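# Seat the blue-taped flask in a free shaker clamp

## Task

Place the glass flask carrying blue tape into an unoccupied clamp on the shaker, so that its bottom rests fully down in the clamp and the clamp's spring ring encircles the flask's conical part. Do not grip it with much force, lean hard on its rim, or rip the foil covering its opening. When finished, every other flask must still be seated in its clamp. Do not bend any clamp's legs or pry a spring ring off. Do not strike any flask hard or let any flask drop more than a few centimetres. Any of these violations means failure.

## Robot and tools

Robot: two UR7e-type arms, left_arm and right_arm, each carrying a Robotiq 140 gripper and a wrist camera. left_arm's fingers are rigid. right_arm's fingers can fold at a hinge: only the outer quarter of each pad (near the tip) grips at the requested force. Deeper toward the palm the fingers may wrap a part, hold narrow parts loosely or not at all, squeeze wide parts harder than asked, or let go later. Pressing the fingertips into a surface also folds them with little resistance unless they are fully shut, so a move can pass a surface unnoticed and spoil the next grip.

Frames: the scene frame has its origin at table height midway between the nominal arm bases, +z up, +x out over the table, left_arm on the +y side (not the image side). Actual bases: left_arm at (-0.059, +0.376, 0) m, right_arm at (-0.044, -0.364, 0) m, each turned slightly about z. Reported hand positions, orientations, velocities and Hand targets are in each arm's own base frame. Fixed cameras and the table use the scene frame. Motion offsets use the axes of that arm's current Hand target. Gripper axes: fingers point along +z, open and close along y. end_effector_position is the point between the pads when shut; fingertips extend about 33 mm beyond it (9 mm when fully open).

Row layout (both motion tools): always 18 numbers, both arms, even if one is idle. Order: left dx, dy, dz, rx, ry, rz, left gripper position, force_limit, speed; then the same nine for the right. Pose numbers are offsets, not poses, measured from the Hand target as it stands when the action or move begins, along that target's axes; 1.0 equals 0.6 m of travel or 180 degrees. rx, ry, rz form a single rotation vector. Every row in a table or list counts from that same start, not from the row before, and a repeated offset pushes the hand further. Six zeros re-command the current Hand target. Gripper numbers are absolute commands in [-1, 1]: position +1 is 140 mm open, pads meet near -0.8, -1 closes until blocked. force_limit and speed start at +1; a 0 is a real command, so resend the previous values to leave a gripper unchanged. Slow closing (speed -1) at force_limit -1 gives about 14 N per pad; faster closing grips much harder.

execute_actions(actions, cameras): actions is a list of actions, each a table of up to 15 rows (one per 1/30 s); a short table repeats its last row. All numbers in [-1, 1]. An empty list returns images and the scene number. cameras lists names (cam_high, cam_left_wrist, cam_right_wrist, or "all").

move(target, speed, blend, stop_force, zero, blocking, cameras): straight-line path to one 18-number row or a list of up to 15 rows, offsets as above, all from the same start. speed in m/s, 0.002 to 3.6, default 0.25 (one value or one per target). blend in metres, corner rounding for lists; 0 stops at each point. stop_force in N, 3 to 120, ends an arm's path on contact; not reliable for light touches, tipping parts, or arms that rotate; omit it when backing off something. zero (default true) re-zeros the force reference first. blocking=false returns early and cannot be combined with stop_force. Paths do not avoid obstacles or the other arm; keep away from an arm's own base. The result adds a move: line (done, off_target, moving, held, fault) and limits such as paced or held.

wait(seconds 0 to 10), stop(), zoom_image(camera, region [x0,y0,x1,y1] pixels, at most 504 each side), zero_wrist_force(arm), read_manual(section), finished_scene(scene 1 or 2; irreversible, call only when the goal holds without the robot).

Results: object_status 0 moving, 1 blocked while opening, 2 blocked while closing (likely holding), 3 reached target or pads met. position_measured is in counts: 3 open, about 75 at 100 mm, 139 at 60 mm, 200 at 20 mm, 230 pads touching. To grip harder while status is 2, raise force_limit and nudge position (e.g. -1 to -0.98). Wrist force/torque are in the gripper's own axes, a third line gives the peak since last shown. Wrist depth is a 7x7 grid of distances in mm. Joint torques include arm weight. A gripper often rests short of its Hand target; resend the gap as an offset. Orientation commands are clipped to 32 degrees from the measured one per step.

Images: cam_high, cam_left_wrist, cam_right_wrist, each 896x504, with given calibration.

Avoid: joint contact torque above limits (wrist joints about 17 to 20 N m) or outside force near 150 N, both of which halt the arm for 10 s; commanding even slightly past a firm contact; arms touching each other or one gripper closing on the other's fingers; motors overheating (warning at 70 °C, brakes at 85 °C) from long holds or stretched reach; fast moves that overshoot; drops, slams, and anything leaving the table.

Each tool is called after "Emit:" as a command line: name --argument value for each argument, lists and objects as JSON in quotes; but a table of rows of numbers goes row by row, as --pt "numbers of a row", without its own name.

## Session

Emit:
execute_actions --actions '[]'

Emit:
zoom_image --camera "cam_high" --region '[200, 180, 700, 430]'

Scene clock: 0.00 s.
left_arm: end_effector_position=(+0.7665, -0.1792, +0.2222) position_measured=3 object_status=3 end_effector_quat_wxyz=(+0.077, +0.904, +0.290, +0.303) | right_arm: end_effector_position=(+0.5707, -0.3061, +0.3046) position_measured=3 object_status=3 end_effector_quat_wxyz=(+0.011, +0.999, +0.042, -0.018)
Joint positions: left_arm=[-0.536 -1.219 1.586 -2.486 -1.23 2.081] | right_arm=[-0.68 -1.204 1.057 -1.412 -1.611 2.378]
Joint velocities: within noise
Joint torques (N m): no reading
Wrist force (N): no reading
Wrist torque (N m): no reading
Wrist force, peak (N): no reading
Wrist depth (mm): cam_left_wrist=[323 1264 1402 1501 1677 1915 2070 / 313 336 1351 1492 1635 1873 2037 / 306 329 354 1402 1574 1795 1915 / 298 127 348 376 1518 136 1929 / 87 111 340 364 402 1537 114 / - 302 324 352 395 1555 94 / - 295 307 344 - 415 -] | cam_right_wrist=[- 400 - 1356 1230 1230 1230 / - 414 - 1363 1293 1320 1300 / - 437 - 1341 1371 1386 1363 / - 125 - 1433 1458 138 1433 / - 117 - 1519 1538 1519 97 / - 538 - 1670 1670 - 102 / - 1727 1764 1764 1776 1776 -]
Hand target: left_arm +0.7665, -0.1792, +0.2222; +0.077, +0.904, +0.290, +0.303 | right_arm +0.5707, -0.3061, +0.3046; +0.011, +0.999, +0.042, -0.018
Tool commands: left_gripper/position=+1.0 left_gripper/force_limit=+1.0 left_gripper/speed=+1.0 right_gripper/position=+1.0 right_gripper/force_limit=+1.0 right_gripper/speed=+1.0
camera_calibration:
cam_left_wrist: T_world_to_cam=[[0.463425, -0.835307, 0.295804, -0.558317], [-0.818268, -0.531507, -0.218948, 0.58744], [0.34011, -0.140581, -0.929818, 0.0671361], [0, 0, 0, 1]] pos_world=[0.716588, -0.1447, 0.356195]
cam_right_wrist: T_world_to_cam=[[0.0779782, -0.996955, -0.0001846, -0.33484], [-0.931092, -0.0728928, 0.357426, 0.40356], [-0.356351, -0.0276996, -0.933941, 0.622027], [0, 0, 0, 1]] pos_world=[0.623523, -0.287174, 0.436632]

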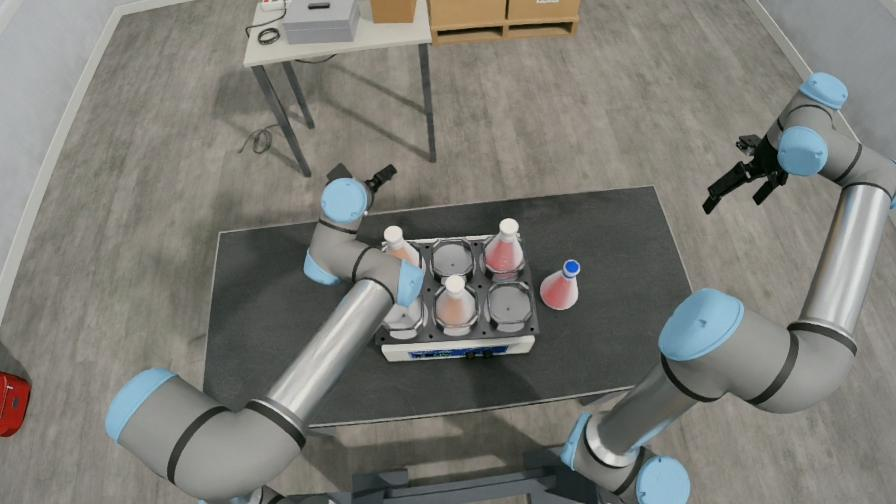

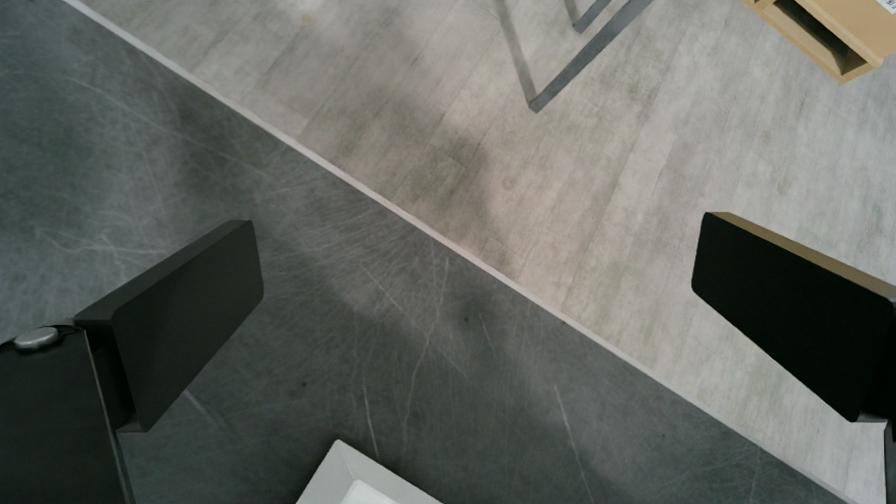

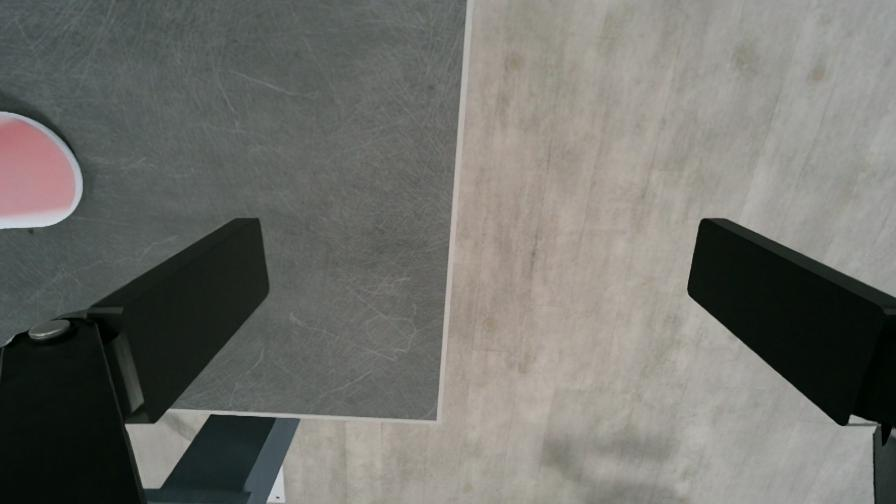

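Scaled by 1.008 from the camera's 896x504 image, which has a finer 1280x720 frame.

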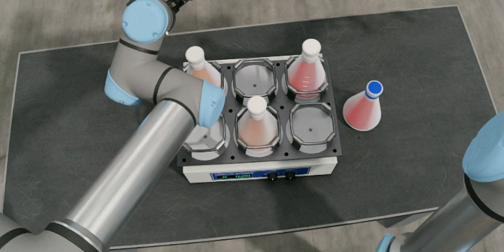

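Emit:
move --pt "0.168 0.105 -0.268 0 0 0 1 1 1 0 0 0 0 0 0 1 1 1" --pt "-0.383 0.334 -0.6835 0.2379 -0.0068 -0.6014 1 1 1 0 0 0 0 0 0 1 1 1" --blend '[0.05,0]' --speed 0.4 --cameras '["cam_high","cam_left_wrist"]'

Emit:
zoom_image --camera "cam_left_wrist" --region '[250, 0, 650, 400]'

Scene clock: 13.93 s.
left_arm: end_effector_position=(+0.4698, -0.4892, +0.4985) position_measured=3 object_status=3 end_effector_quat_wxyz=(+0.060, +0.273, +0.959, -0.040) | right_arm: end_effector_position=(+0.5707, -0.3061, +0.3046) position_measured=3 object_status=3 end_effector_quat_wxyz=(+0.011, +0.999, +0.042, -0.018)
Joint positions: left_arm=[-1.014 -0.897 0.035 -0.852 -1.548 -0.458] | right_arm=[-0.68 -1.204 1.057 -1.412 -1.611 2.378]
Joint torques (N m): left_arm=[-3.14 -33.36 -25.14 -0.78 1.26 -0.88] | right_arm=[-1.15 -43.34 -23.22 -2.54 -0.09 -0.06]
Wrist force (N): left_arm=[0.1 -0.2 0.5] | right_arm=[-0.1 -0.1 0.0]
Wrist torque (N m): left_arm=[-0.14 0.20 -0.19] | right_arm=[-0.03 0.03 0.00]
Wrist force, peak (N): left_arm=[-2.2 -1.3 3.6] | right_arm=[-0.3 -0.3 -0.3]
Wrist depth (mm): cam_left_wrist=[1466 1234 - 442 289 421 406 / 1537 - 655 450 457 439 411 / 1666 - 634 495 480 - 1574 / 1833 121 727 697 379 137 1734 / 87 111 757 766 1974 1699 114 / - 2231 2086 2121 2070 2086 94 / - 2467 2398 2376 2291 2193 -] | cam_right_wrist=[- - - 1190 1218 1212 1230 / - - - 1152 1287 1293 1287 / - - 461 1425 1363 1371 1371 / - 125 454 1363 1466 138 1458 / - 117 - 1492 1547 1538 97 / - 522 - 1693 1648 1681 101 / - - 1776 1814 1841 1828 -]
Hand target: left_arm +0.4704, -0.4899, +0.4995; +0.000, +0.274, +0.962, +0.000 | right_arm +0.5707, -0.3061, +0.3046; +0.011, +0.999, +0.042, -0.018
Off the commanded pose: left_arm 0.001 m, 8 deg | right_arm 0.000 m, 0 deg.
elbow stopped short (left arm): the move would have taken joint 3 (elbow) straighter than the controller allows.
move: off_target (left_arm)
camera_calibration:
cam_left_wrist: T_world_to_cam=[[0.552809, 0.832094, -0.0449639, 0.181976], [0.752454, -0.475259, 0.456006, -0.80651], [0.35807, -0.285918, -0.88884, 0.281422], [0, 0, 0, 1]] pos_world=[0.405495, -0.454259, 0.626095]
Images, in order (width x height): cam_high 896x504, cam_left_wrist 896x504.

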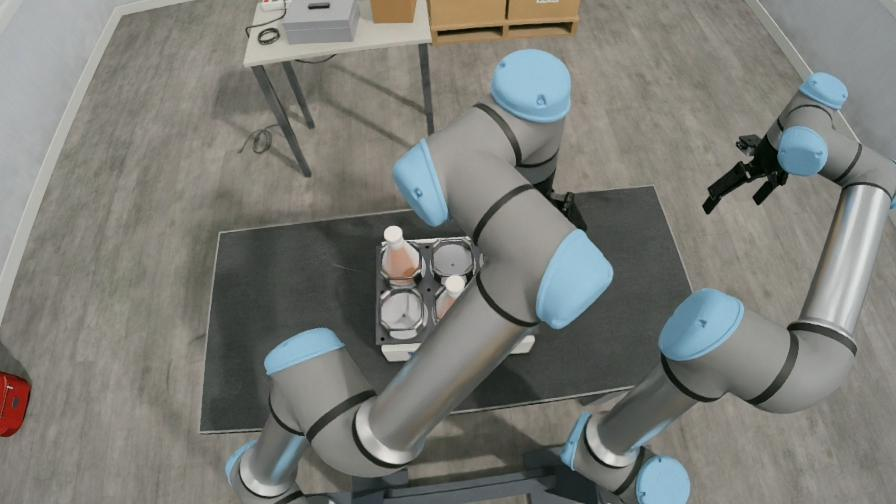

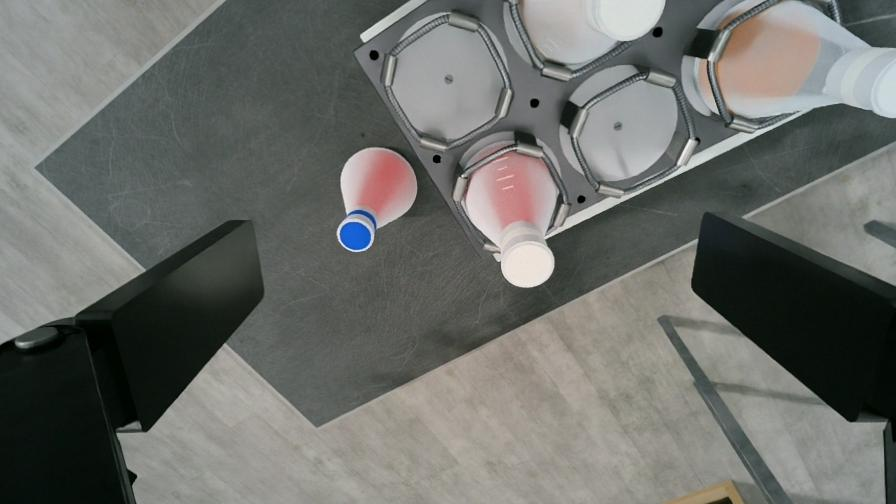

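Scaled by 1.260 from the camera's 896x504 image, which has a finer 1280x720 frame.

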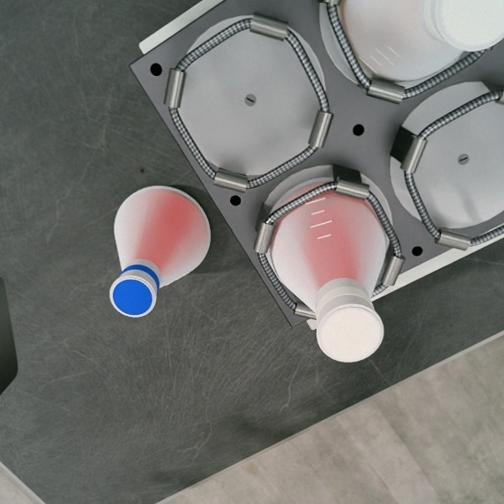

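Emit:
move --pt "-0.0855 -0.2373 0.1325 -0.0148 -0.2497 -0.0358 0.1 -1 0 0 0 0 0 0 0 1 1 1" --pt "-0.0855 -0.2373 0.4525 -0.0148 -0.2497 -0.0358 0.1 -1 0 0 0 0 0 0 0 1 1 1" --blend '[0.03,0]' --speed 0.3 --cameras '["all"]'

Emit:
zoom_image --camera "cam_left_wrist" --region '[300, 0, 650, 350]'

Scene clock: 41.77 s.
left_arm: end_effector_position=(+0.4389, -0.6379, +0.2280) position_measured=117 object_status=3 end_effector_quat_wxyz=(+0.373, +0.200, +0.902, -0.083) | right_arm: end_effector_position=(+0.5707, -0.3061, +0.3046) position_measured=3 object_status=3 end_effector_quat_wxyz=(+0.011, +0.999, +0.042, -0.018)
Joint positions: left_arm=[-1.382 -1.238 1.676 -2.537 -0.96 -0.776] | right_arm=[-0.68 -1.204 1.057 -1.412 -1.611 2.378]
Joint torques (N m): left_arm=[0.89 -44.1 -17.31 -5.24 2.1 -0.91] | right_arm=[-0.76 -43.1 -23.27 -2.63 0.06 -0.04]
Wrist force (N): left_arm=[0.3 -0.4 1.4] | right_arm=[-0.3 -0.1 -0.1]
Wrist torque (N m): left_arm=[-0.31 0.24 -0.32] | right_arm=[-0.03 0.05 0.00]
Wrist force, peak (N): left_arm=[3.0 -0.2 4.0] | right_arm=[0.0 -0.3 -0.3]
Wrist depth (mm): cam_left_wrist=[325 330 319 - 341 173 156 / 386 410 409 410 416 208 193 / 2053 - 448 457 476 230 181 / 1929 2467 125 248 134 207 261 / - 92 106 4502 2820 91 85 / - - - 3719 2883 - 72 / - - - - - - -] | cam_right_wrist=[- 392 - 1060 1236 1236 1230 / - - - 1261 1287 1280 1300 / - - - 1314 1371 1349 1378 / - 125 - 1409 1341 135 1433 / - 117 - 1528 1557 1528 97 / - - - 1693 1648 1693 102 / - - 1789 1789 1801 1764 -]
Hand target: left_arm +0.4389, -0.6379, +0.2279; +0.373, +0.200, +0.902, -0.083 | right_arm +0.5707, -0.3061, +0.3046; +0.011, +0.999, +0.042, -0.018
Off the commanded pose: left_arm 0.000 m, 0 deg | right_arm 0.000 m, 0 deg.
move: done
camera_calibration:
cam_left_wrist: T_world_to_cam=[[0.444062, 0.895852, 0.0160604, 0.385144], [0.38434, -0.206643, 0.899767, -0.498825], [0.809377, -0.39338, -0.436074, -0.360435], [0, 0, 0, 1]] pos_world=[0.312419, -0.589898, 0.285464]
cam_right_wrist: T_world_to_cam=[[0.0779782, -0.996955, -0.0001846, -0.33484], [-0.931092, -0.0728928, 0.357426, 0.40356], [-0.356351, -0.0276996, -0.933941, 0.622027], [0, 0, 0, 1]] pos_world=[0.623523, -0.287174, 0.436632]

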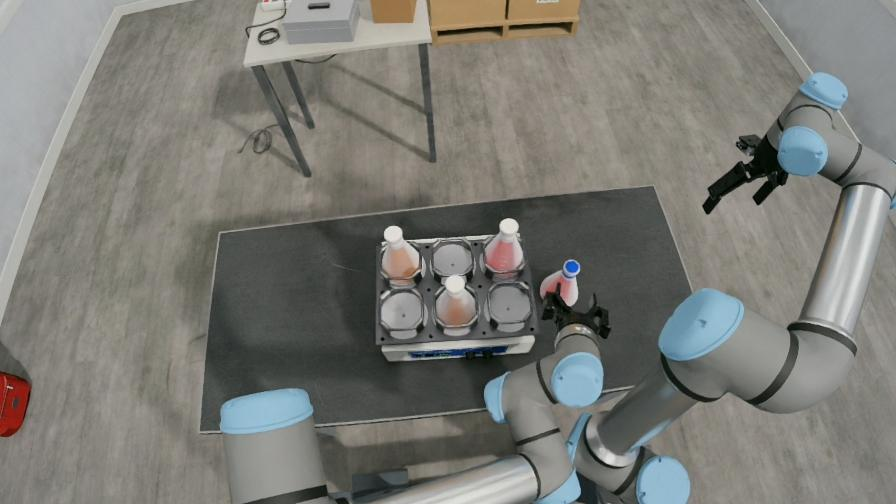

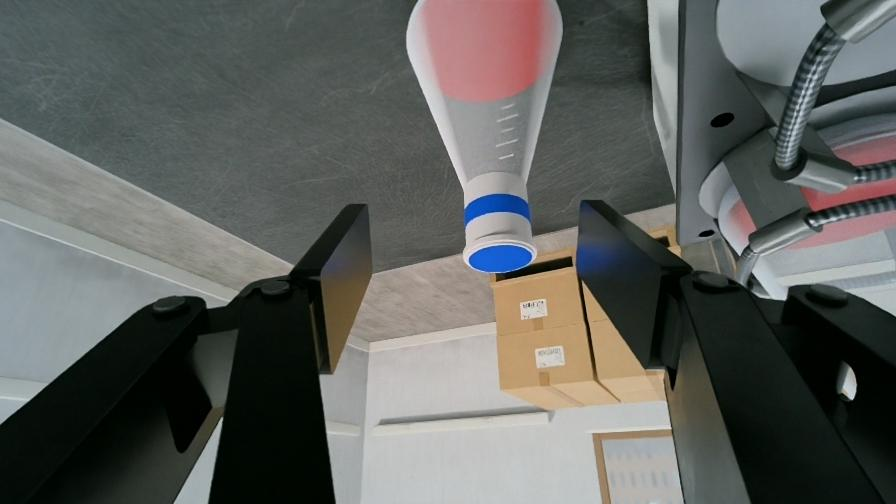

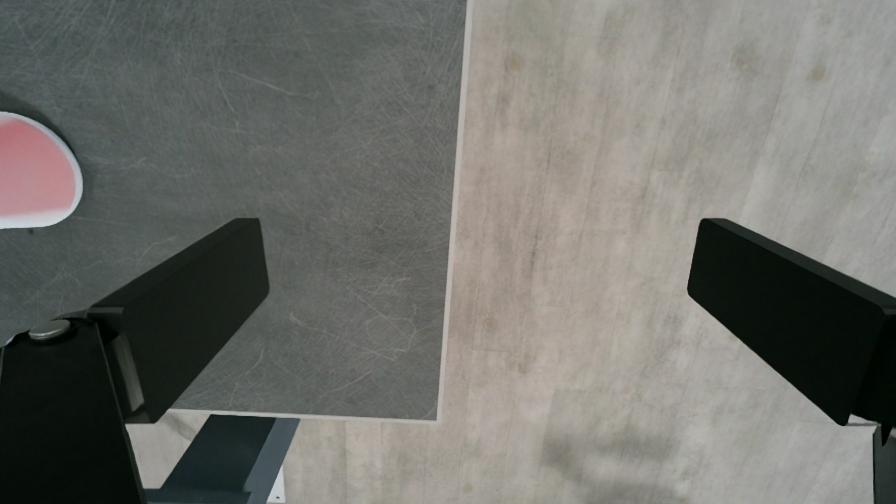

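Scaled by 1.440 from the camera's 896x504 image, which has a finer 1280x720 frame.

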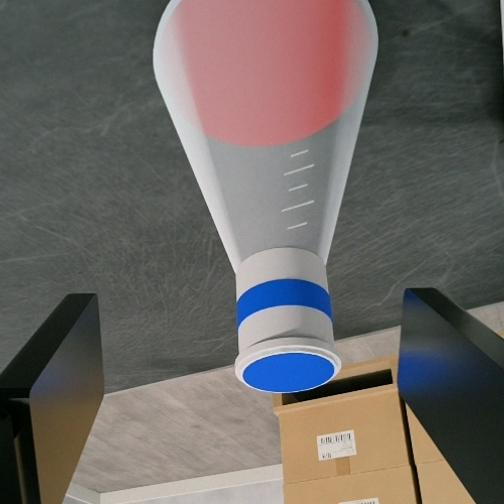

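Emit:
move --target '[-0.0053,0.028,0.09,0,0,0,0.1,-1,0,0,0,0,0,0,0,1,1,1]' --speed 0.1 --cameras '["cam_left_wrist"]'

Scene clock: 49.53 s.
left_arm: end_effector_position=(+0.4827, -0.6397, +0.1920) position_measured=117 object_status=3 end_effector_quat_wxyz=(+0.373, +0.200, +0.902, -0.083) | right_arm: end_effector_position=(+0.5707, -0.3061, +0.3046) position_measured=3 object_status=3 end_effector_quat_wxyz=(+0.011, +0.999, +0.042, -0.018)
Joint positions: left_arm=[-1.311 -1.146 1.656 -2.65 -0.997 -0.703] | right_arm=[-0.68 -1.204 1.057 -1.412 -1.611 2.378]
Joint torques (N m): left_arm=[-11.46 -55.43 -16.9 -1.22 2.82 -0.69] | right_arm=[-0.93 -43.13 -24.09 -2.64 0.07 0.02]
Wrist force (N): left_arm=[0.0 -0.6 1.4] | right_arm=[-0.2 -0.1 -0.2]
Wrist torque (N m): left_arm=[-0.36 0.30 -0.52] | right_arm=[-0.03 0.04 0.00]
Wrist force, peak (N): left_arm=[-0.2 -0.2 2.8] | right_arm=[-0.4 0.0 -0.3]
Wrist depth (mm): cam_left_wrist=[285 287 296 - 300 132 123 / 331 344 342 357 346 159 137 / 2212 446 423 391 411 182 161 / 2376 2701 126 183 134 212 156 / 2312 92 106 3055 2646 91 85 / - - - 3515 2730 - 73 / - - - - - - -] | cam_right_wrist=[- - - 398 1218 1212 1236 / - 413 - 1267 1293 1274 1341 / - 419 436 1341 1378 1371 1349 / - 125 - 1393 1458 138 1449 / - 117 - 1519 1606 1519 97 / - - - 1670 1659 1648 102 / - - 1814 1814 1789 1801 -]
Hand target: left_arm +0.4827, -0.6397, +0.1920; +0.373, +0.200, +0.902, -0.083 | right_arm +0.5707, -0.3061, +0.3046; +0.011, +0.999, +0.042, -0.018
Off the commanded pose: left_arm 0.000 m, 0 deg | right_arm 0.000 m, 0 deg.
move: done
camera_calibration:
cam_left_wrist: T_world_to_cam=[[0.443977, 0.895898, 0.0158583, 0.367992], [0.384437, -0.206441, 0.899772, -0.483556], [0.809377, -0.393382, -0.436072, -0.412295], [0, 0, 0, 1]] pos_world=[0.356219, -0.591699, 0.249464]
Images, in order (width x height): cam_left_wrist 896x504.

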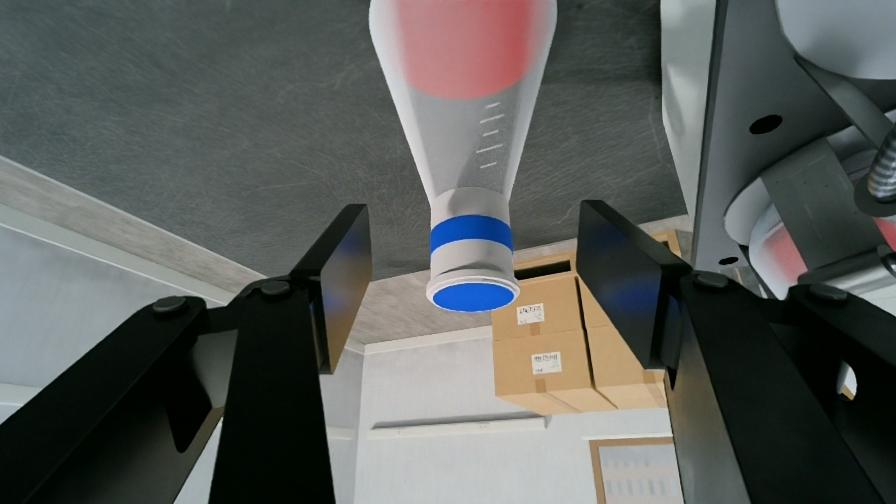

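Emit:
move --target '[0,-0.0015,0.1157,0,0,0,0.1,-1,0,0,0,0,0,0,0,1,1,1]' --speed 0.1 --cameras '["cam_left_wrist","cam_high"]'

Scene clock: 54.87 s.
left_arm: end_effector_position=(+0.5268, -0.6612, +0.1428) position_measured=117 object_status=3 end_effector_quat_wxyz=(+0.373, +0.200, +0.902, -0.083) | right_arm: end_effector_position=(+0.5707, -0.3061, +0.3046) position_measured=3 object_status=3 end_effector_quat_wxyz=(+0.011, +0.999, +0.042, -0.018)
Joint positions: left_arm=[-1.253 -0.997 1.571 -2.744 -1.029 -0.646] | right_arm=[-0.68 -1.204 1.057 -1.412 -1.611 2.378]
Joint torques (N m): left_arm=[-11.58 -54.13 -18.65 -1.24 2.79 -0.68] | right_arm=[-1.19 -42.66 -23.69 -2.66 0.15 0.07]
Wrist force (N): left_arm=[0.2 -0.8 1.3] | right_arm=[0.1 0.1 0.1]
Wrist torque (N m): left_arm=[-0.40 0.26 -0.52] | right_arm=[0.01 -0.01 0.01]
Wrist force, peak (N): left_arm=[0.5 -0.8 2.7] | right_arm=[0.0 -0.5 -0.1]
Wrist depth (mm): cam_left_wrist=[229 230 230 205 218 226 126 / 273 273 274 284 275 267 134 / 337 343 323 342 342 315 156 / 2376 445 126 131 138 239 168 / - 92 106 - 121 92 85 / - - - 115 2421 - 72 / - - - - 3422 - -] | cam_right_wrist=[- - - 1307 1201 1224 1242 / - - - 425 1293 1314 1300 / - - - 1356 1363 1386 1401 / - 125 475 - 1449 138 1417 / - 117 - 1716 1557 1538 97 / - - - 1648 1716 1638 102 / - 2002 1789 1789 1789 1727 -]
Hand target: left_arm +0.5268, -0.6613, +0.1429; +0.373, +0.200, +0.902, -0.083 | right_arm +0.5707, -0.3061, +0.3046; +0.011, +0.999, +0.042, -0.018
Off the commanded pose: left_arm 0.000 m, 0 deg | right_arm 0.000 m, 0 deg.
move: done
camera_calibration:
cam_left_wrist: T_world_to_cam=[[0.443994, 0.895889, 0.0158973, 0.368434], [0.384419, -0.20648, 0.899771, -0.460785], [0.809377, -0.393381, -0.436072, -0.477857], [0, 0, 0, 1]] pos_world=[0.400319, -0.613199, 0.200364]
Images, in order (width x height): cam_high 896x504, cam_left_wrist 896x504.

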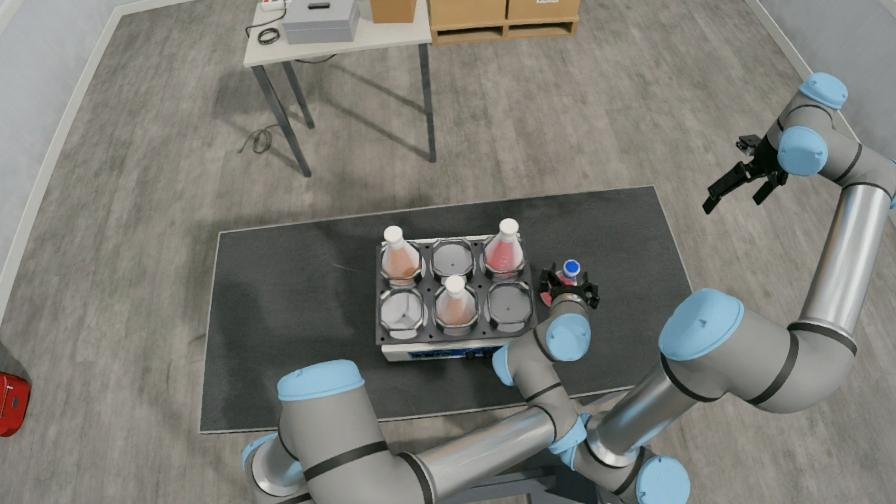

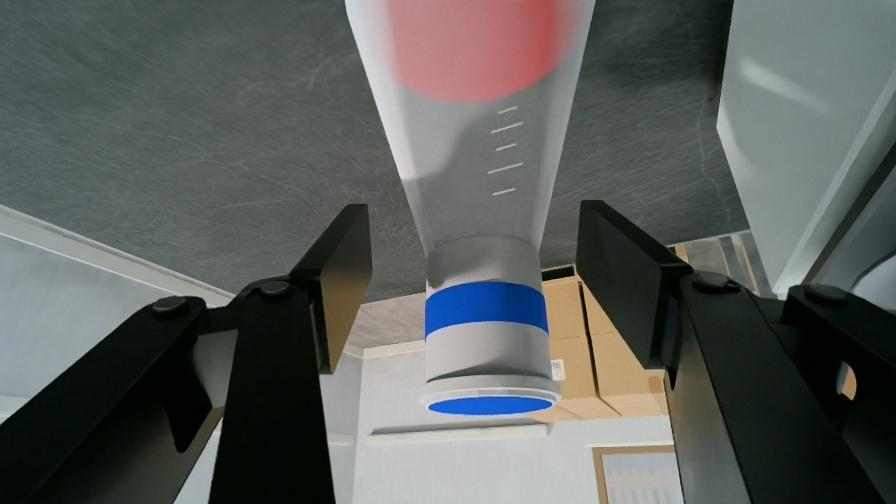

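Emit:
move --target '[0,0.0033,0,0,0,0,0.1,-1,0,0,0,0,0,0,0,1,1,1]'

Emit:
move --target '[0,0,0,0,0,0,-1,-0.05,-1,0,0,0,0,0,0,1,1,1]'

Emit:
wait --seconds 1.2 --cameras '["cam_left_wrist"]'

Scene clock: 58.70 s.
left_arm: end_effector_position=(+0.5276, -0.6595, +0.1429) position_measured=117 object_status=3 end_effector_quat_wxyz=(+0.373, +0.200, +0.902, -0.083) | right_arm: end_effector_position=(+0.5707, -0.3061, +0.3046) position_measured=3 object_status=3 end_effector_quat_wxyz=(+0.011, +0.999, +0.042, -0.018)
Joint positions: left_arm=[-1.251 -0.999 1.575 -2.747 -1.031 -0.643] | right_arm=[-0.68 -1.204 1.057 -1.412 -1.611 2.378]
Joint torques (N m): left_arm=[12.36 -57.67 -20.72 -4.91 -0.47 1.09] | right_arm=[-1.2 -42.73 -23.15 -2.57 0.2 0]
Wrist force (N): left_arm=[-0.2 -0.7 1.4] | right_arm=[0.0 -0.1 -0.2]
Wrist torque (N m): left_arm=[-0.40 0.35 -0.52] | right_arm=[-0.01 0.00 0.00]
Wrist force, peak (N): left_arm=[0.1 -0.9 1.5] | right_arm=[-0.1 -0.4 -0.4]
Wrist depth (mm): cam_left_wrist=[229 223 232 - 232 225 124 / 272 272 275 282 274 259 136 / 337 336 340 344 340 344 143 / 2086 419 139 131 133 111 145 / - 92 106 124 130 92 80 / - - - 117 2421 - 73 / - - - 3333 - - -] | cam_right_wrist=[- - - - 1207 1207 1212 / - - - 1218 1293 1307 1274 / - - - 1510 1356 1378 1378 / - 126 - 1441 1458 138 1466 / - 117 - 1409 1538 1510 97 / - - 532 1659 1638 1681 102 / - - 1854 1801 1764 1828 -]
Hand target: left_arm +0.5276, -0.6595, +0.1429; +0.373, +0.200, +0.902, -0.083 | right_arm +0.5707, -0.3061, +0.3046; +0.011, +0.999, +0.042, -0.018
Off the commanded pose: left_arm 0.000 m, 0 deg | right_arm 0.000 m, 0 deg.
move: done

Scene clock: 59.93 s.
left_arm: end_effector_position=(+0.5276, -0.6595, +0.1429) position_measured=160 object_status=0 end_effector_quat_wxyz=(+0.373, +0.200, +0.902, -0.083) | right_arm: end_effector_position=(+0.5707, -0.3061, +0.3046) position_measured=3 object_status=3 end_effector_quat_wxyz=(+0.011, +0.999, +0.042, -0.018)
Joint positions: left_arm=[-1.251 -0.999 1.575 -2.747 -1.031 -0.643] | right_arm=[-0.68 -1.204 1.057 -1.412 -1.611 2.378]
Joint torques (N m): left_arm=[13.16 -47.15 -28.04 -1.08 0.85 -0.51] | right_arm=[-0.4 -42.7 -23.57 -2.62 0.31 -0.06]
Wrist force (N): left_arm=[-1.1 -0.8 -0.9] | right_arm=[0.0 0.0 -0.1]
Wrist torque (N m): left_arm=[-0.41 0.33 -0.51] | right_arm=[-0.01 -0.01 0.00]
Wrist force, peak (N): left_arm=[-0.1 -1.4 1.0] | right_arm=[0.2 -0.2 -0.3]
Wrist depth (mm): cam_left_wrist=[230 229 231 - 230 225 124 / 273 272 274 285 287 259 136 / 337 339 324 328 329 315 152 / 2086 443 439 131 133 425 145 / 2193 - 92 122 122 81 154 / - 69 - 115 - - 68 / - - - 3168 - - -] | cam_right_wrist=[- 386 - 1320 1242 1236 1224 / - - 422 1230 1287 1287 1293 / - 431 - 1287 1334 1349 1356 / - 125 - 1519 1458 138 1441 / - 117 - 1538 1576 135 97 / - - 1492 1659 1670 1704 101 / - 1617 1751 1801 1801 1814 -]
Hand target: left_arm +0.5276, -0.6595, +0.1429; +0.373, +0.200, +0.902, -0.083 | right_arm +0.5707, -0.3061, +0.3046; +0.011, +0.999, +0.042, -0.018
Off the commanded pose: left_arm 0.000 m, 0 deg | right_arm 0.000 m, 0 deg.
move: done

Scene clock: 61.13 s.
left_arm: end_effector_position=(+0.5276, -0.6595, +0.1429) position_measured=160 object_status=2 end_effector_quat_wxyz=(+0.373, +0.200, +0.902, -0.083) | right_arm: end_effector_position=(+0.5707, -0.3061, +0.3046) position_measured=3 object_status=3 end_effector_quat_wxyz=(+0.011, +0.999, +0.042, -0.018)
Joint positions: left_arm=[-1.251 -0.999 1.575 -2.747 -1.031 -0.643] | right_arm=[-0.68 -1.204 1.057 -1.412 -1.611 2.378]
Joint torques (N m): left_arm=[8.98 -35.55 -28.07 -0.97 2.32 -0.6] | right_arm=[-0.77 -42.88 -23.31 -2.53 0.19 -0.02]
Wrist force (N): left_arm=[-1.0 -0.7 -1.0] | right_arm=[-0.1 -0.3 0.0]
Wrist torque (N m): left_arm=[-0.41 0.31 -0.51] | right_arm=[-0.06 0.02 0.01]
Wrist force, peak (N): left_arm=[-1.0 -0.7 -1.2] | right_arm=[-0.4 -0.1 0.1]
Wrist depth (mm): cam_left_wrist=[229 230 237 - 232 226 124 / 272 272 274 282 276 259 136 / 337 336 328 343 330 329 152 / 2312 443 397 131 141 2398 146 / 2212 - 92 119 120 81 156 / - 69 - 118 - - 68 / - - - 3830 - - -] | cam_right_wrist=[402 - - 386 1218 1218 1236 / - - - 1157 1293 1307 1307 / - - - - 1349 1386 1371 / - 125 - - 1409 138 1425 / - 117 - 1510 1538 - 97 / - - - 1659 1648 1681 101 / - 1586 1896 1627 1814 1801 -]
Hand target: left_arm +0.5276, -0.6595, +0.1429; +0.373, +0.200, +0.902, -0.083 | right_arm +0.5707, -0.3061, +0.3046; +0.011, +0.999, +0.042, -0.018
Tool commands: left_gripper/position=-1.0 left_gripper/force_limit=-0.05 left_gripper/speed=-1.0 right_gripper/position=+1.0 right_gripper/force_limit=+1.0 right_gripper/speed=+1.0
Off the commanded pose: left_arm 0.000 m, 0 deg | right_arm 0.000 m, 0 deg.
wait: 1.20 s; at rest by 0.17 s
camera_calibration:
cam_left_wrist: T_world_to_cam=[[0.444065, 0.895854, 0.0158597, 0.366423], [0.384329, -0.206437, 0.899819, -0.460668], [0.809381, -0.393483, -0.435974, -0.477879], [0, 0, 0, 1]] pos_world=[0.401119, -0.611398, 0.200364]
Images, in order (width x height): cam_left_wrist 896x504.

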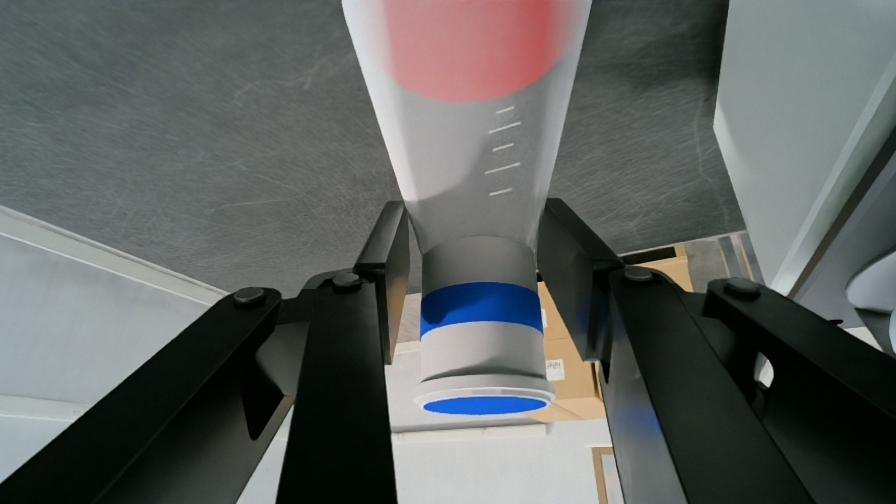

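Emit:
move --target '[0,0,0,0,0,0,-0.1,-0.05,-1,0,0,0,0,0,0,1,1,1]'

Emit:
move --target '[-0.0118,0,-0.0118,0,0,0,-0.1,-0.05,-1,0,0,0,0,0,0,1,1,1]' --speed 0.05

Emit:
move --target '[0,0,0,0,0,0,-1,-0.05,-1,0,0,0,0,0,0,1,1,1]'

Emit:
wait --seconds 0.6 --cameras '["cam_left_wrist"]'

Scene clock: 70.57 s.
left_arm: end_effector_position=(+0.5276, -0.6595, +0.1429) position_measured=141 object_status=0 end_effector_quat_wxyz=(+0.373, +0.200, +0.902, -0.083) | right_arm: end_effector_position=(+0.5707, -0.3061, +0.3046) position_measured=3 object_status=3 end_effector_quat_wxyz=(+0.011, +0.999, +0.042, -0.018)
Joint positions: left_arm=[-1.251 -0.999 1.575 -2.747 -1.031 -0.643] | right_arm=[-0.68 -1.204 1.057 -1.412 -1.611 2.378]
Joint torques (N m): left_arm=[0.83 -35.12 -28.08 -1.45 2.57 -0.57] | right_arm=[-0.87 -42.68 -23.61 -2.6 0.32 -0.05]
Wrist force (N): left_arm=[0.1 -0.9 1.4] | right_arm=[0.0 -0.2 0.2]
Wrist torque (N m): left_arm=[-0.42 0.30 -0.52] | right_arm=[-0.04 0.01 0.01]
Wrist force, peak (N): left_arm=[0.1 -0.8 1.7] | right_arm=[-0.3 -0.3 0.0]
Wrist depth (mm): cam_left_wrist=[229 237 230 - 235 225 124 / 273 274 274 285 276 258 136 / 335 322 326 329 345 329 152 / 445 473 128 132 134 430 143 / - 92 98 - 120 86 83 / - 72 - 119 121 - 69 / - - - 3666 - - 69] | cam_right_wrist=[391 - 400 1152 1230 1224 1224 / - - - 1293 1287 1287 1280 / 415 - 425 446 1378 1371 1371 / - 125 - 1458 1466 138 1441 / - 117 - 1566 1557 1510 97 / - - - 1638 1627 1670 101 / - 723 1681 1801 1776 1801 -]
Hand target: left_arm +0.5276, -0.6595, +0.1429; +0.373, +0.200, +0.902, -0.083 | right_arm +0.5707, -0.3061, +0.3046; +0.011, +0.999, +0.042, -0.018
Off the commanded pose: left_arm 0.000 m, 0 deg | right_arm 0.000 m, 0 deg.
move: done

Scene clock: 71.30 s.
left_arm: end_effector_position=(+0.5276, -0.6595, +0.1531) position_measured=141 object_status=3 end_effector_quat_wxyz=(+0.373, +0.200, +0.902, -0.083) | right_arm: end_effector_position=(+0.5707, -0.3061, +0.3046) position_measured=3 object_status=3 end_effector_quat_wxyz=(+0.011, +0.999, +0.042, -0.018)
Joint positions: left_arm=[-1.251 -1.012 1.566 -2.725 -1.031 -0.643] | right_arm=[-0.68 -1.204 1.057 -1.412 -1.611 2.378]
Joint torques (N m): left_arm=[0.51 -37.37 -19.2 -5.52 2.46 0.3] | right_arm=[-0.97 -42.74 -23.69 -2.53 0.3 0.02]
Wrist force (N): left_arm=[0.4 -0.7 1.3] | right_arm=[-0.2 -0.1 -0.1]
Wrist torque (N m): left_arm=[-0.39 0.23 -0.51] | right_arm=[-0.03 0.04 -0.01]
Wrist force, peak (N): left_arm=[0.5 -0.9 1.6] | right_arm=[-0.2 -0.2 -0.2]
Wrist depth (mm): cam_left_wrist=[242 243 - - 252 232 127 / 286 286 287 291 290 272 140 / 354 359 340 344 358 267 132 / 1959 473 127 133 124 1666 158 / - 91 98 121 125 86 79 / - 72 - 3948 2541 - 69 / - - - - - - 69] | cam_right_wrist=[- 395 - 1141 1212 1236 1236 / - 418 - 1136 1274 1212 1307 / 442 - 422 1327 1363 1363 1356 / - 125 - 1371 1458 138 1433 / - 117 - 1596 1538 1538 97 / - - - 1801 1681 1693 101 / - 643 1801 1751 1789 1814 -]
Hand target: left_arm +0.5276, -0.6595, +0.1529; +0.373, +0.200, +0.902, -0.083 | right_arm +0.5707, -0.3061, +0.3046; +0.011, +0.999, +0.042, -0.018
Off the commanded pose: left_arm 0.000 m, 0 deg | right_arm 0.000 m, 0 deg.
move: done

Scene clock: 72.20 s.
left_arm: end_effector_position=(+0.5276, -0.6595, +0.1529) position_measured=169 object_status=0 end_effector_quat_wxyz=(+0.373, +0.200, +0.902, -0.083) | right_arm: end_effector_position=(+0.5707, -0.3061, +0.3046) position_measured=3 object_status=3 end_effector_quat_wxyz=(+0.011, +0.999, +0.042, -0.018)
Joint positions: left_arm=[-1.251 -1.012 1.566 -2.726 -1.031 -0.643] | right_arm=[-0.68 -1.204 1.057 -1.412 -1.611 2.378]
Joint torques (N m): left_arm=[-1.17 -32.8 -17.13 -4.7 2.09 0.64] | right_arm=[-1.08 -42.75 -23.34 -2.56 0.27 0.07]
Wrist force (N): left_arm=[-0.6 -0.6 -0.5] | right_arm=[-0.2 -0.1 0.1]
Wrist torque (N m): left_arm=[-0.40 0.31 -0.51] | right_arm=[-0.03 0.05 0.00]
Wrist force, peak (N): left_arm=[0.3 -0.8 1.5] | right_arm=[-0.1 -0.2 -0.3]
Wrist depth (mm): cam_left_wrist=[252 239 242 - 252 230 127 / 274 289 288 300 279 271 136 / 354 356 357 343 359 346 132 / 2701 464 439 133 139 2333 160 / 1989 - 92 120 114 81 80 / - 70 - 3830 - - 68 / - - - - - - -] | cam_right_wrist=[- - - 1212 1207 1230 1230 / - - - 1249 1300 1293 1287 / 427 - - 1386 1363 1371 1386 / - 125 - 1586 1458 138 1441 / - 117 - 1484 1538 1538 97 / - - - 1716 1606 1681 102 / - 1528 1727 1789 1828 1828 -]
Hand target: left_arm +0.5276, -0.6595, +0.1529; +0.373, +0.200, +0.902, -0.083 | right_arm +0.5707, -0.3061, +0.3046; +0.011, +0.999, +0.042, -0.018
Off the commanded pose: left_arm 0.000 m, 0 deg | right_arm 0.000 m, 0 deg.
move: done

Scene clock: 72.80 s.
left_arm: end_effector_position=(+0.5276, -0.6595, +0.1529) position_measured=169 object_status=2 end_effector_quat_wxyz=(+0.373, +0.200, +0.902, -0.083) | right_arm: end_effector_position=(+0.5707, -0.3061, +0.3046) position_measured=3 object_status=3 end_effector_quat_wxyz=(+0.011, +0.999, +0.042, -0.018)
Joint positions: left_arm=[-1.251 -1.012 1.566 -2.726 -1.031 -0.643] | right_arm=[-0.68 -1.204 1.057 -1.412 -1.611 2.378]
Joint torques (N m): left_arm=[-1.73 -32.92 -16.85 -3.58 1.68 0.61] | right_arm=[-0.69 -42.78 -23.36 -2.52 0.29 0.06]
Wrist force (N): left_arm=[-0.5 -0.6 -0.6] | right_arm=[-0.1 -0.2 0.0]
Wrist torque (N m): left_arm=[-0.39 0.26 -0.51] | right_arm=[-0.04 0.03 0.00]
Wrist force, peak (N): left_arm=[-0.5 -0.9 -0.8] | right_arm=[0.1 -0.3 -0.2]
Wrist depth (mm): cam_left_wrist=[241 241 243 215 252 231 127 / 293 288 288 301 291 272 135 / 354 359 357 342 345 248 132 / 2444 461 417 130 134 2421 160 / - - 92 120 118 81 80 / - 70 - 3774 - - 68 / - - - - - - -] | cam_right_wrist=[395 - - 1274 1207 1230 1212 / 400 - 418 1249 1293 1293 1300 / 426 - 420 1449 1386 1356 1386 / 472 125 - 1417 1449 138 1371 / - 117 - 1519 1519 126 97 / - - - 1576 1659 1727 102 / - 2050 1789 1751 1789 1789 -]
Hand target: left_arm +0.5276, -0.6595, +0.1529; +0.373, +0.200, +0.902, -0.083 | right_arm +0.5707, -0.3061, +0.3046; +0.011, +0.999, +0.042, -0.018
Tool commands: left_gripper/position=-1.0 left_gripper/force_limit=-0.05 left_gripper/speed=-1.0 right_gripper/position=+1.0 right_gripper/force_limit=+1.0 right_gripper/speed=+1.0
Off the commanded pose: left_arm 0.000 m, 0 deg | right_arm 0.000 m, 0 deg.
wait: 0.60 s; at rest by 0.17 s
camera_calibration:
cam_left_wrist: T_world_to_cam=[[0.444065, 0.895854, 0.0158597, 0.366265], [0.384329, -0.206437, 0.899819, -0.469666], [0.809381, -0.393483, -0.435974, -0.47352], [0, 0, 0, 1]] pos_world=[0.401119, -0.611398, 0.210364]
Images, in order (width x height): cam_left_wrist 896x504.

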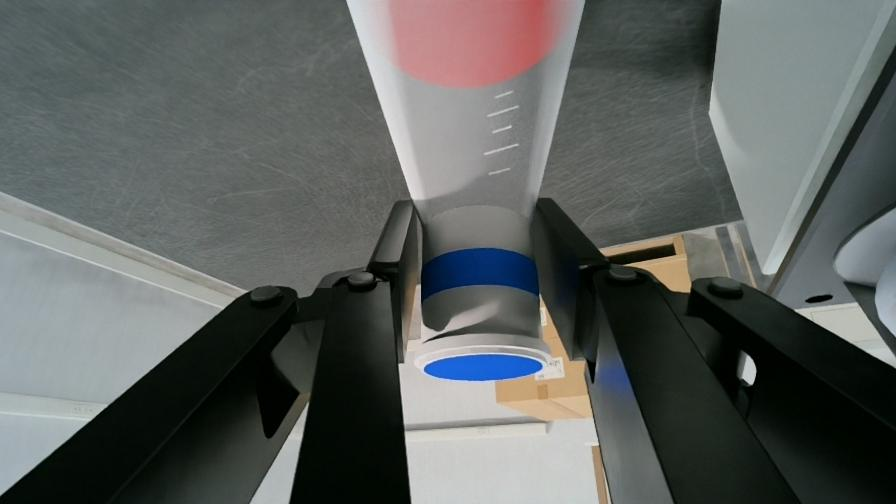

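Emit:
move --target '[0,0,0,0,0,0,-0.25,-0.05,-1,0,0,0,0,0,0,1,1,1]'

Emit:
move --pt "-0.006 0 -0.006 0 0 0 -0.25 -0.05 -1 0 0 0 0 0 0 1 1 1" --pt "-0.006 0 -0.006 0 0 0 -1 -0.05 -1 0 0 0 0 0 0 1 1 1" --speed 0.05

Emit:
wait --seconds 0.6

Scene clock: 76.67 s.
left_arm: end_effector_position=(+0.5276, -0.6595, +0.1529) position_measured=160 object_status=3 end_effector_quat_wxyz=(+0.373, +0.200, +0.902, -0.083) | right_arm: end_effector_position=(+0.5707, -0.3061, +0.3046) position_measured=3 object_status=3 end_effector_quat_wxyz=(+0.011, +0.999, +0.042, -0.018)
Joint positions: left_arm=[-1.251 -1.012 1.566 -2.726 -1.031 -0.643] | right_arm=[-0.68 -1.204 1.057 -1.412 -1.611 2.378]
Joint torques (N m): left_arm=[-6.09 -35.12 -19 -1.05 0.8 1.45] | right_arm=[-0.55 -42.15 -23.24 -2.63 0.35 -0.03]
Wrist force (N): left_arm=[0.2 -0.8 1.1] | right_arm=[-0.1 0.0 -0.1]
Wrist torque (N m): left_arm=[-0.40 0.28 -0.52] | right_arm=[0.00 0.03 0.00]
Wrist force, peak (N): left_arm=[-0.6 -0.6 1.5] | right_arm=[-0.5 -0.1 -0.1]
Wrist depth (mm): cam_left_wrist=[241 242 243 215 243 230 127 / - 289 289 300 291 271 135 / 354 355 367 341 360 348 132 / 1989 445 442 132 138 2421 160 / - - 92 119 120 86 76 / - 69 - 129 - - 68 / - 69 - 4582 - - -] | cam_right_wrist=[- 397 - - 1207 1255 1224 / - 404 425 1334 1293 1280 1314 / 433 447 - 1704 1363 1371 1363 / 464 125 - 1617 1449 135 1425 / - 117 - 1586 1557 1510 97 / - - - 1751 1670 1670 101 / - 680 1841 1789 1764 1854 -]
Hand target: left_arm +0.5276, -0.6595, +0.1529; +0.373, +0.200, +0.902, -0.083 | right_arm +0.5707, -0.3061, +0.3046; +0.011, +0.999, +0.042, -0.018
Off the commanded pose: left_arm 0.000 m, 0 deg | right_arm 0.000 m, 0 deg.
move: done

Scene clock: 78.00 s.
left_arm: end_effector_position=(+0.5276, -0.6595, +0.1580) position_measured=174 object_status=0 end_effector_quat_wxyz=(+0.373, +0.200, +0.902, -0.083) | right_arm: end_effector_position=(+0.5707, -0.3061, +0.3046) position_measured=3 object_status=3 end_effector_quat_wxyz=(+0.011, +0.999, +0.042, -0.018)
Joint positions: left_arm=[-1.251 -1.018 1.561 -2.715 -1.031 -0.643] | right_arm=[-0.68 -1.204 1.057 -1.412 -1.611 2.378]
Joint torques (N m): left_arm=[-7.68 -34.88 -17.57 -5.02 0.35 0.97] | right_arm=[-1.01 -43.31 -23.46 -2.47 0.27 -0.03]
Wrist force (N): left_arm=[-0.1 -0.7 0.4] | right_arm=[0.0 -0.2 0.0]
Wrist torque (N m): left_arm=[-0.39 0.28 -0.52] | right_arm=[-0.04 0.00 0.00]
Wrist force, peak (N): left_arm=[0.8 -0.7 1.4] | right_arm=[-0.3 -0.2 -0.1]
Wrist depth (mm): cam_left_wrist=[248 248 248 - 250 237 133 / 295 306 286 296 308 280 144 / 363 363 363 350 353 354 129 / 2730 552 486 133 136 1666 162 / - - 92 122 120 81 156 / - 71 - 2950 - - 68 / - 69 - - - - -] | cam_right_wrist=[- 385 398 1218 1224 1261 1212 / - - - - 1307 1307 1287 / - - - 1425 1356 1401 1386 / - 125 - 1484 1441 138 1441 / - 117 - 1538 1576 1528 97 / - - - 1648 1659 1693 101 / - 1586 1764 1814 1764 1801 -]
Hand target: left_arm +0.5276, -0.6595, +0.1580; +0.373, +0.200, +0.902, -0.083 | right_arm +0.5707, -0.3061, +0.3046; +0.011, +0.999, +0.042, -0.018
Off the commanded pose: left_arm 0.000 m, 0 deg | right_arm 0.000 m, 0 deg.
move: done

Scene clock: 78.60 s.
left_arm: end_effector_position=(+0.5276, -0.6595, +0.1580) position_measured=174 object_status=2 end_effector_quat_wxyz=(+0.373, +0.200, +0.902, -0.083) | right_arm: end_effector_position=(+0.5707, -0.3061, +0.3046) position_measured=3 object_status=3 end_effector_quat_wxyz=(+0.011, +0.999, +0.042, -0.018)
Joint positions: left_arm=[-1.251 -1.018 1.561 -2.715 -1.031 -0.643] | right_arm=[-0.68 -1.204 1.057 -1.412 -1.611 2.378]
Joint torques (N m): left_arm=[-7.95 -32.1 -17.27 -4.48 0.32 0.49] | right_arm=[-0.78 -42.98 -23.71 -2.54 0.36 -0.03]
Wrist force (N): left_arm=[-0.3 -0.6 0.2] | right_arm=[0.1 -0.3 0.0]
Wrist torque (N m): left_arm=[-0.38 0.32 -0.50] | right_arm=[-0.08 -0.01 0.00]
Wrist force, peak (N): left_arm=[-0.3 -0.9 -0.2] | right_arm=[-0.3 -0.2 -0.3]
Wrist depth (mm): cam_left_wrist=[247 248 249 - 250 236 133 / 293 293 298 297 298 279 144 / 363 348 366 335 354 354 129 / 2541 506 - 133 145 1656 161 / 2312 - 92 122 120 81 156 / - 71 - - - - 68 / - 69 - - - - -] | cam_right_wrist=[400 - - 1152 1224 1230 1201 / - - - 1409 1224 1314 1255 / 447 443 - 1441 1378 1363 1363 / 466 126 - 1320 1458 138 1466 / - 116 - 1484 1492 1538 97 / - - - 1670 1681 1670 102 / - 2102 1814 1801 1789 1789 -]
Hand target: left_arm +0.5276, -0.6595, +0.1580; +0.373, +0.200, +0.902, -0.083 | right_arm +0.5707, -0.3061, +0.3046; +0.011, +0.999, +0.042, -0.018
Tool commands: left_gripper/position=-1.0 left_gripper/force_limit=-0.05 left_gripper/speed=-1.0 right_gripper/position=+1.0 right_gripper/force_limit=+1.0 right_gripper/speed=+1.0
Off the commanded pose: left_arm 0.000 m, 0 deg | right_arm 0.000 m, 0 deg.
wait: 0.60 s; at rest by 0.17 s

Emit:
zoom_image --camera "cam_left_wrist" --region '[600, 0, 896, 300]'

Emit:
move --pt "-0.118 0 -0.118 0 0 0 -1 -0.05 -1 0 0 0 0 0 0 1 1 1" --pt "-0.19 -0.06 -0.39 0 0 0 -1 -0.05 -1 0 0 0 0 0 0 1 1 1" --speed 0.1 --blend '[0.03,0]' --cameras '["all"]'

Emit:
zoom_image --camera "cam_high" --region '[370, 220, 570, 370]'

Scaled by 1.680 from the camera's 896x504 image, which has a finer 1280x720 frame.
This view is cut from an older image: the scene may have changed since it was taken.

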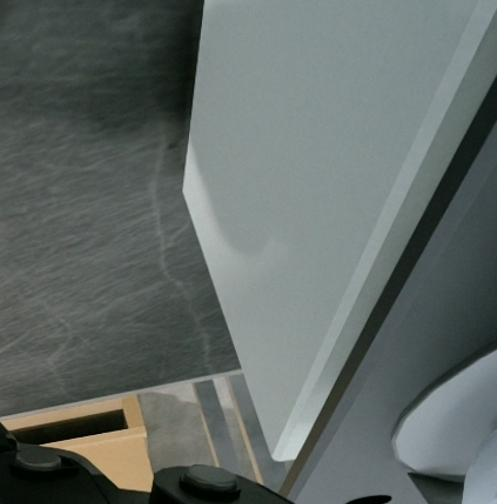

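Scene clock: 90.27 s.
left_arm: end_effector_position=(+0.4355, -0.6564, +0.4042) position_measured=176 object_status=2 end_effector_quat_wxyz=(+0.374, +0.200, +0.902, -0.083) | right_arm: end_effector_position=(+0.5707, -0.3061, +0.3046) position_measured=3 object_status=3 end_effector_quat_wxyz=(+0.011, +0.999, +0.042, -0.018)
Joint positions: left_arm=[-1.394 -1.29 1.281 -2.084 -0.954 -0.788] | right_arm=[-0.68 -1.204 1.057 -1.412 -1.611 2.378]
Joint torques (N m): left_arm=[13.54 -28.02 -26.38 -4.46 -0.38 0.87] | right_arm=[-0.62 -42.32 -24.03 -2.49 0.49 -0.06]
Wrist force (N): left_arm=[2.6 -0.2 3.3] | right_arm=[0.0 0.0 -0.1]
Wrist torque (N m): left_arm=[-0.29 0.23 -0.31] | right_arm=[0.00 0.00 0.01]
Wrist force, peak (N): left_arm=[4.2 -0.6 5.2] | right_arm=[-0.2 -0.4 0.1]
Wrist depth (mm): cam_left_wrist=[1604 560 528 - 554 340 1688 / 1929 2005 - 618 2193 2103 238 / 2312 2354 2516 733 2516 2516 2592 / - 3092 3055 130 142 2646 1365 / - - 91 122 106 83 1270 / - 71 - 4424 - - 68 / - 68 - - - - -] | cam_right_wrist=[- 389 - 1168 1224 1207 1218 / - - - 1236 1293 1287 1280 / - - - 1378 1363 1363 1371 / - 125 - 1449 1458 138 1433 / - 117 - 1716 1528 1519 97 / - - 1670 1659 1659 1693 102 / - - 1801 1764 1882 1764 -]
Hand target: left_arm +0.4356, -0.6563, +0.4041; +0.373, +0.200, +0.902, -0.083 | right_arm +0.5707, -0.3061, +0.3046; +0.011, +0.999, +0.042, -0.018
Off the commanded pose: left_arm 0.000 m, 0 deg | right_arm 0.000 m, 0 deg.
move: done
camera_calibration:
cam_left_wrist: T_world_to_cam=[[0.444119, 0.895829, 0.0157807, 0.400448], [0.384259, -0.206353, 0.899869, -0.659665], [0.809384, -0.393585, -0.435876, -0.288223], [0, 0, 0, 1]] pos_world=[0.308919, -0.608298, 0.461663]
cam_right_wrist: T_world_to_cam=[[0.0779782, -0.996955, -0.0001846, -0.33484], [-0.931092, -0.0728928, 0.357426, 0.40356], [-0.356351, -0.0276996, -0.933941, 0.622027], [0, 0, 0, 1]] pos_world=[0.623523, -0.287174, 0.436632]

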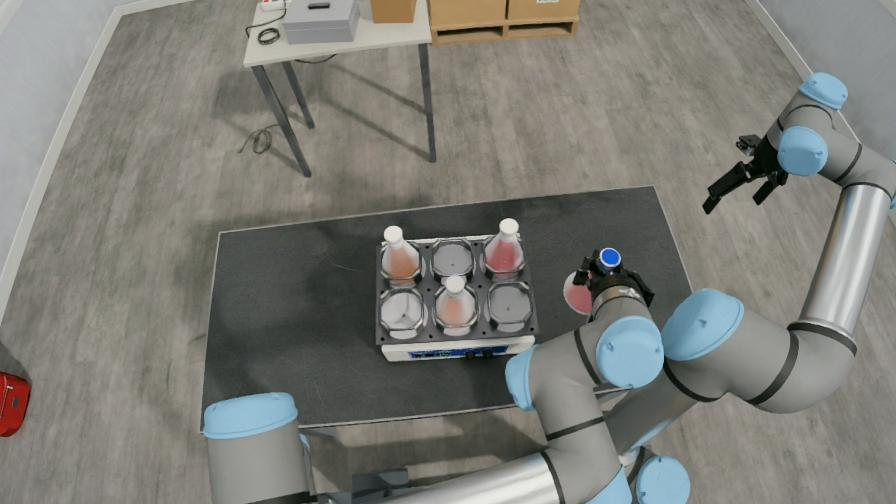

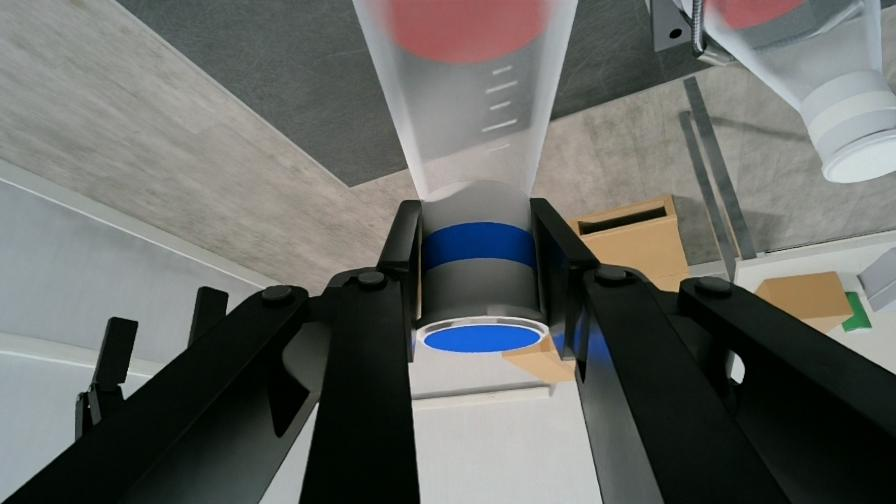

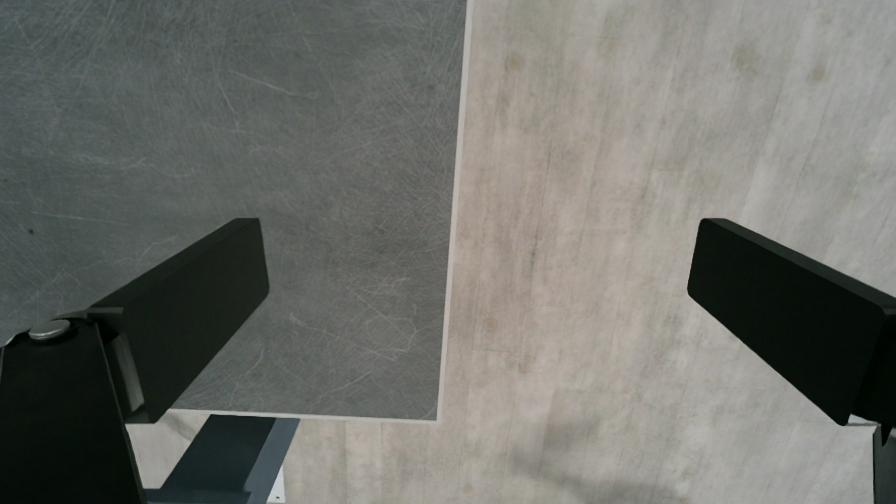

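Scaled by 2.520 from the camera's 896x504 image, which has a finer 1280x720 frame.

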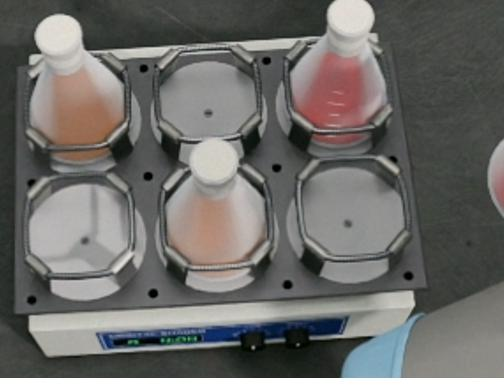

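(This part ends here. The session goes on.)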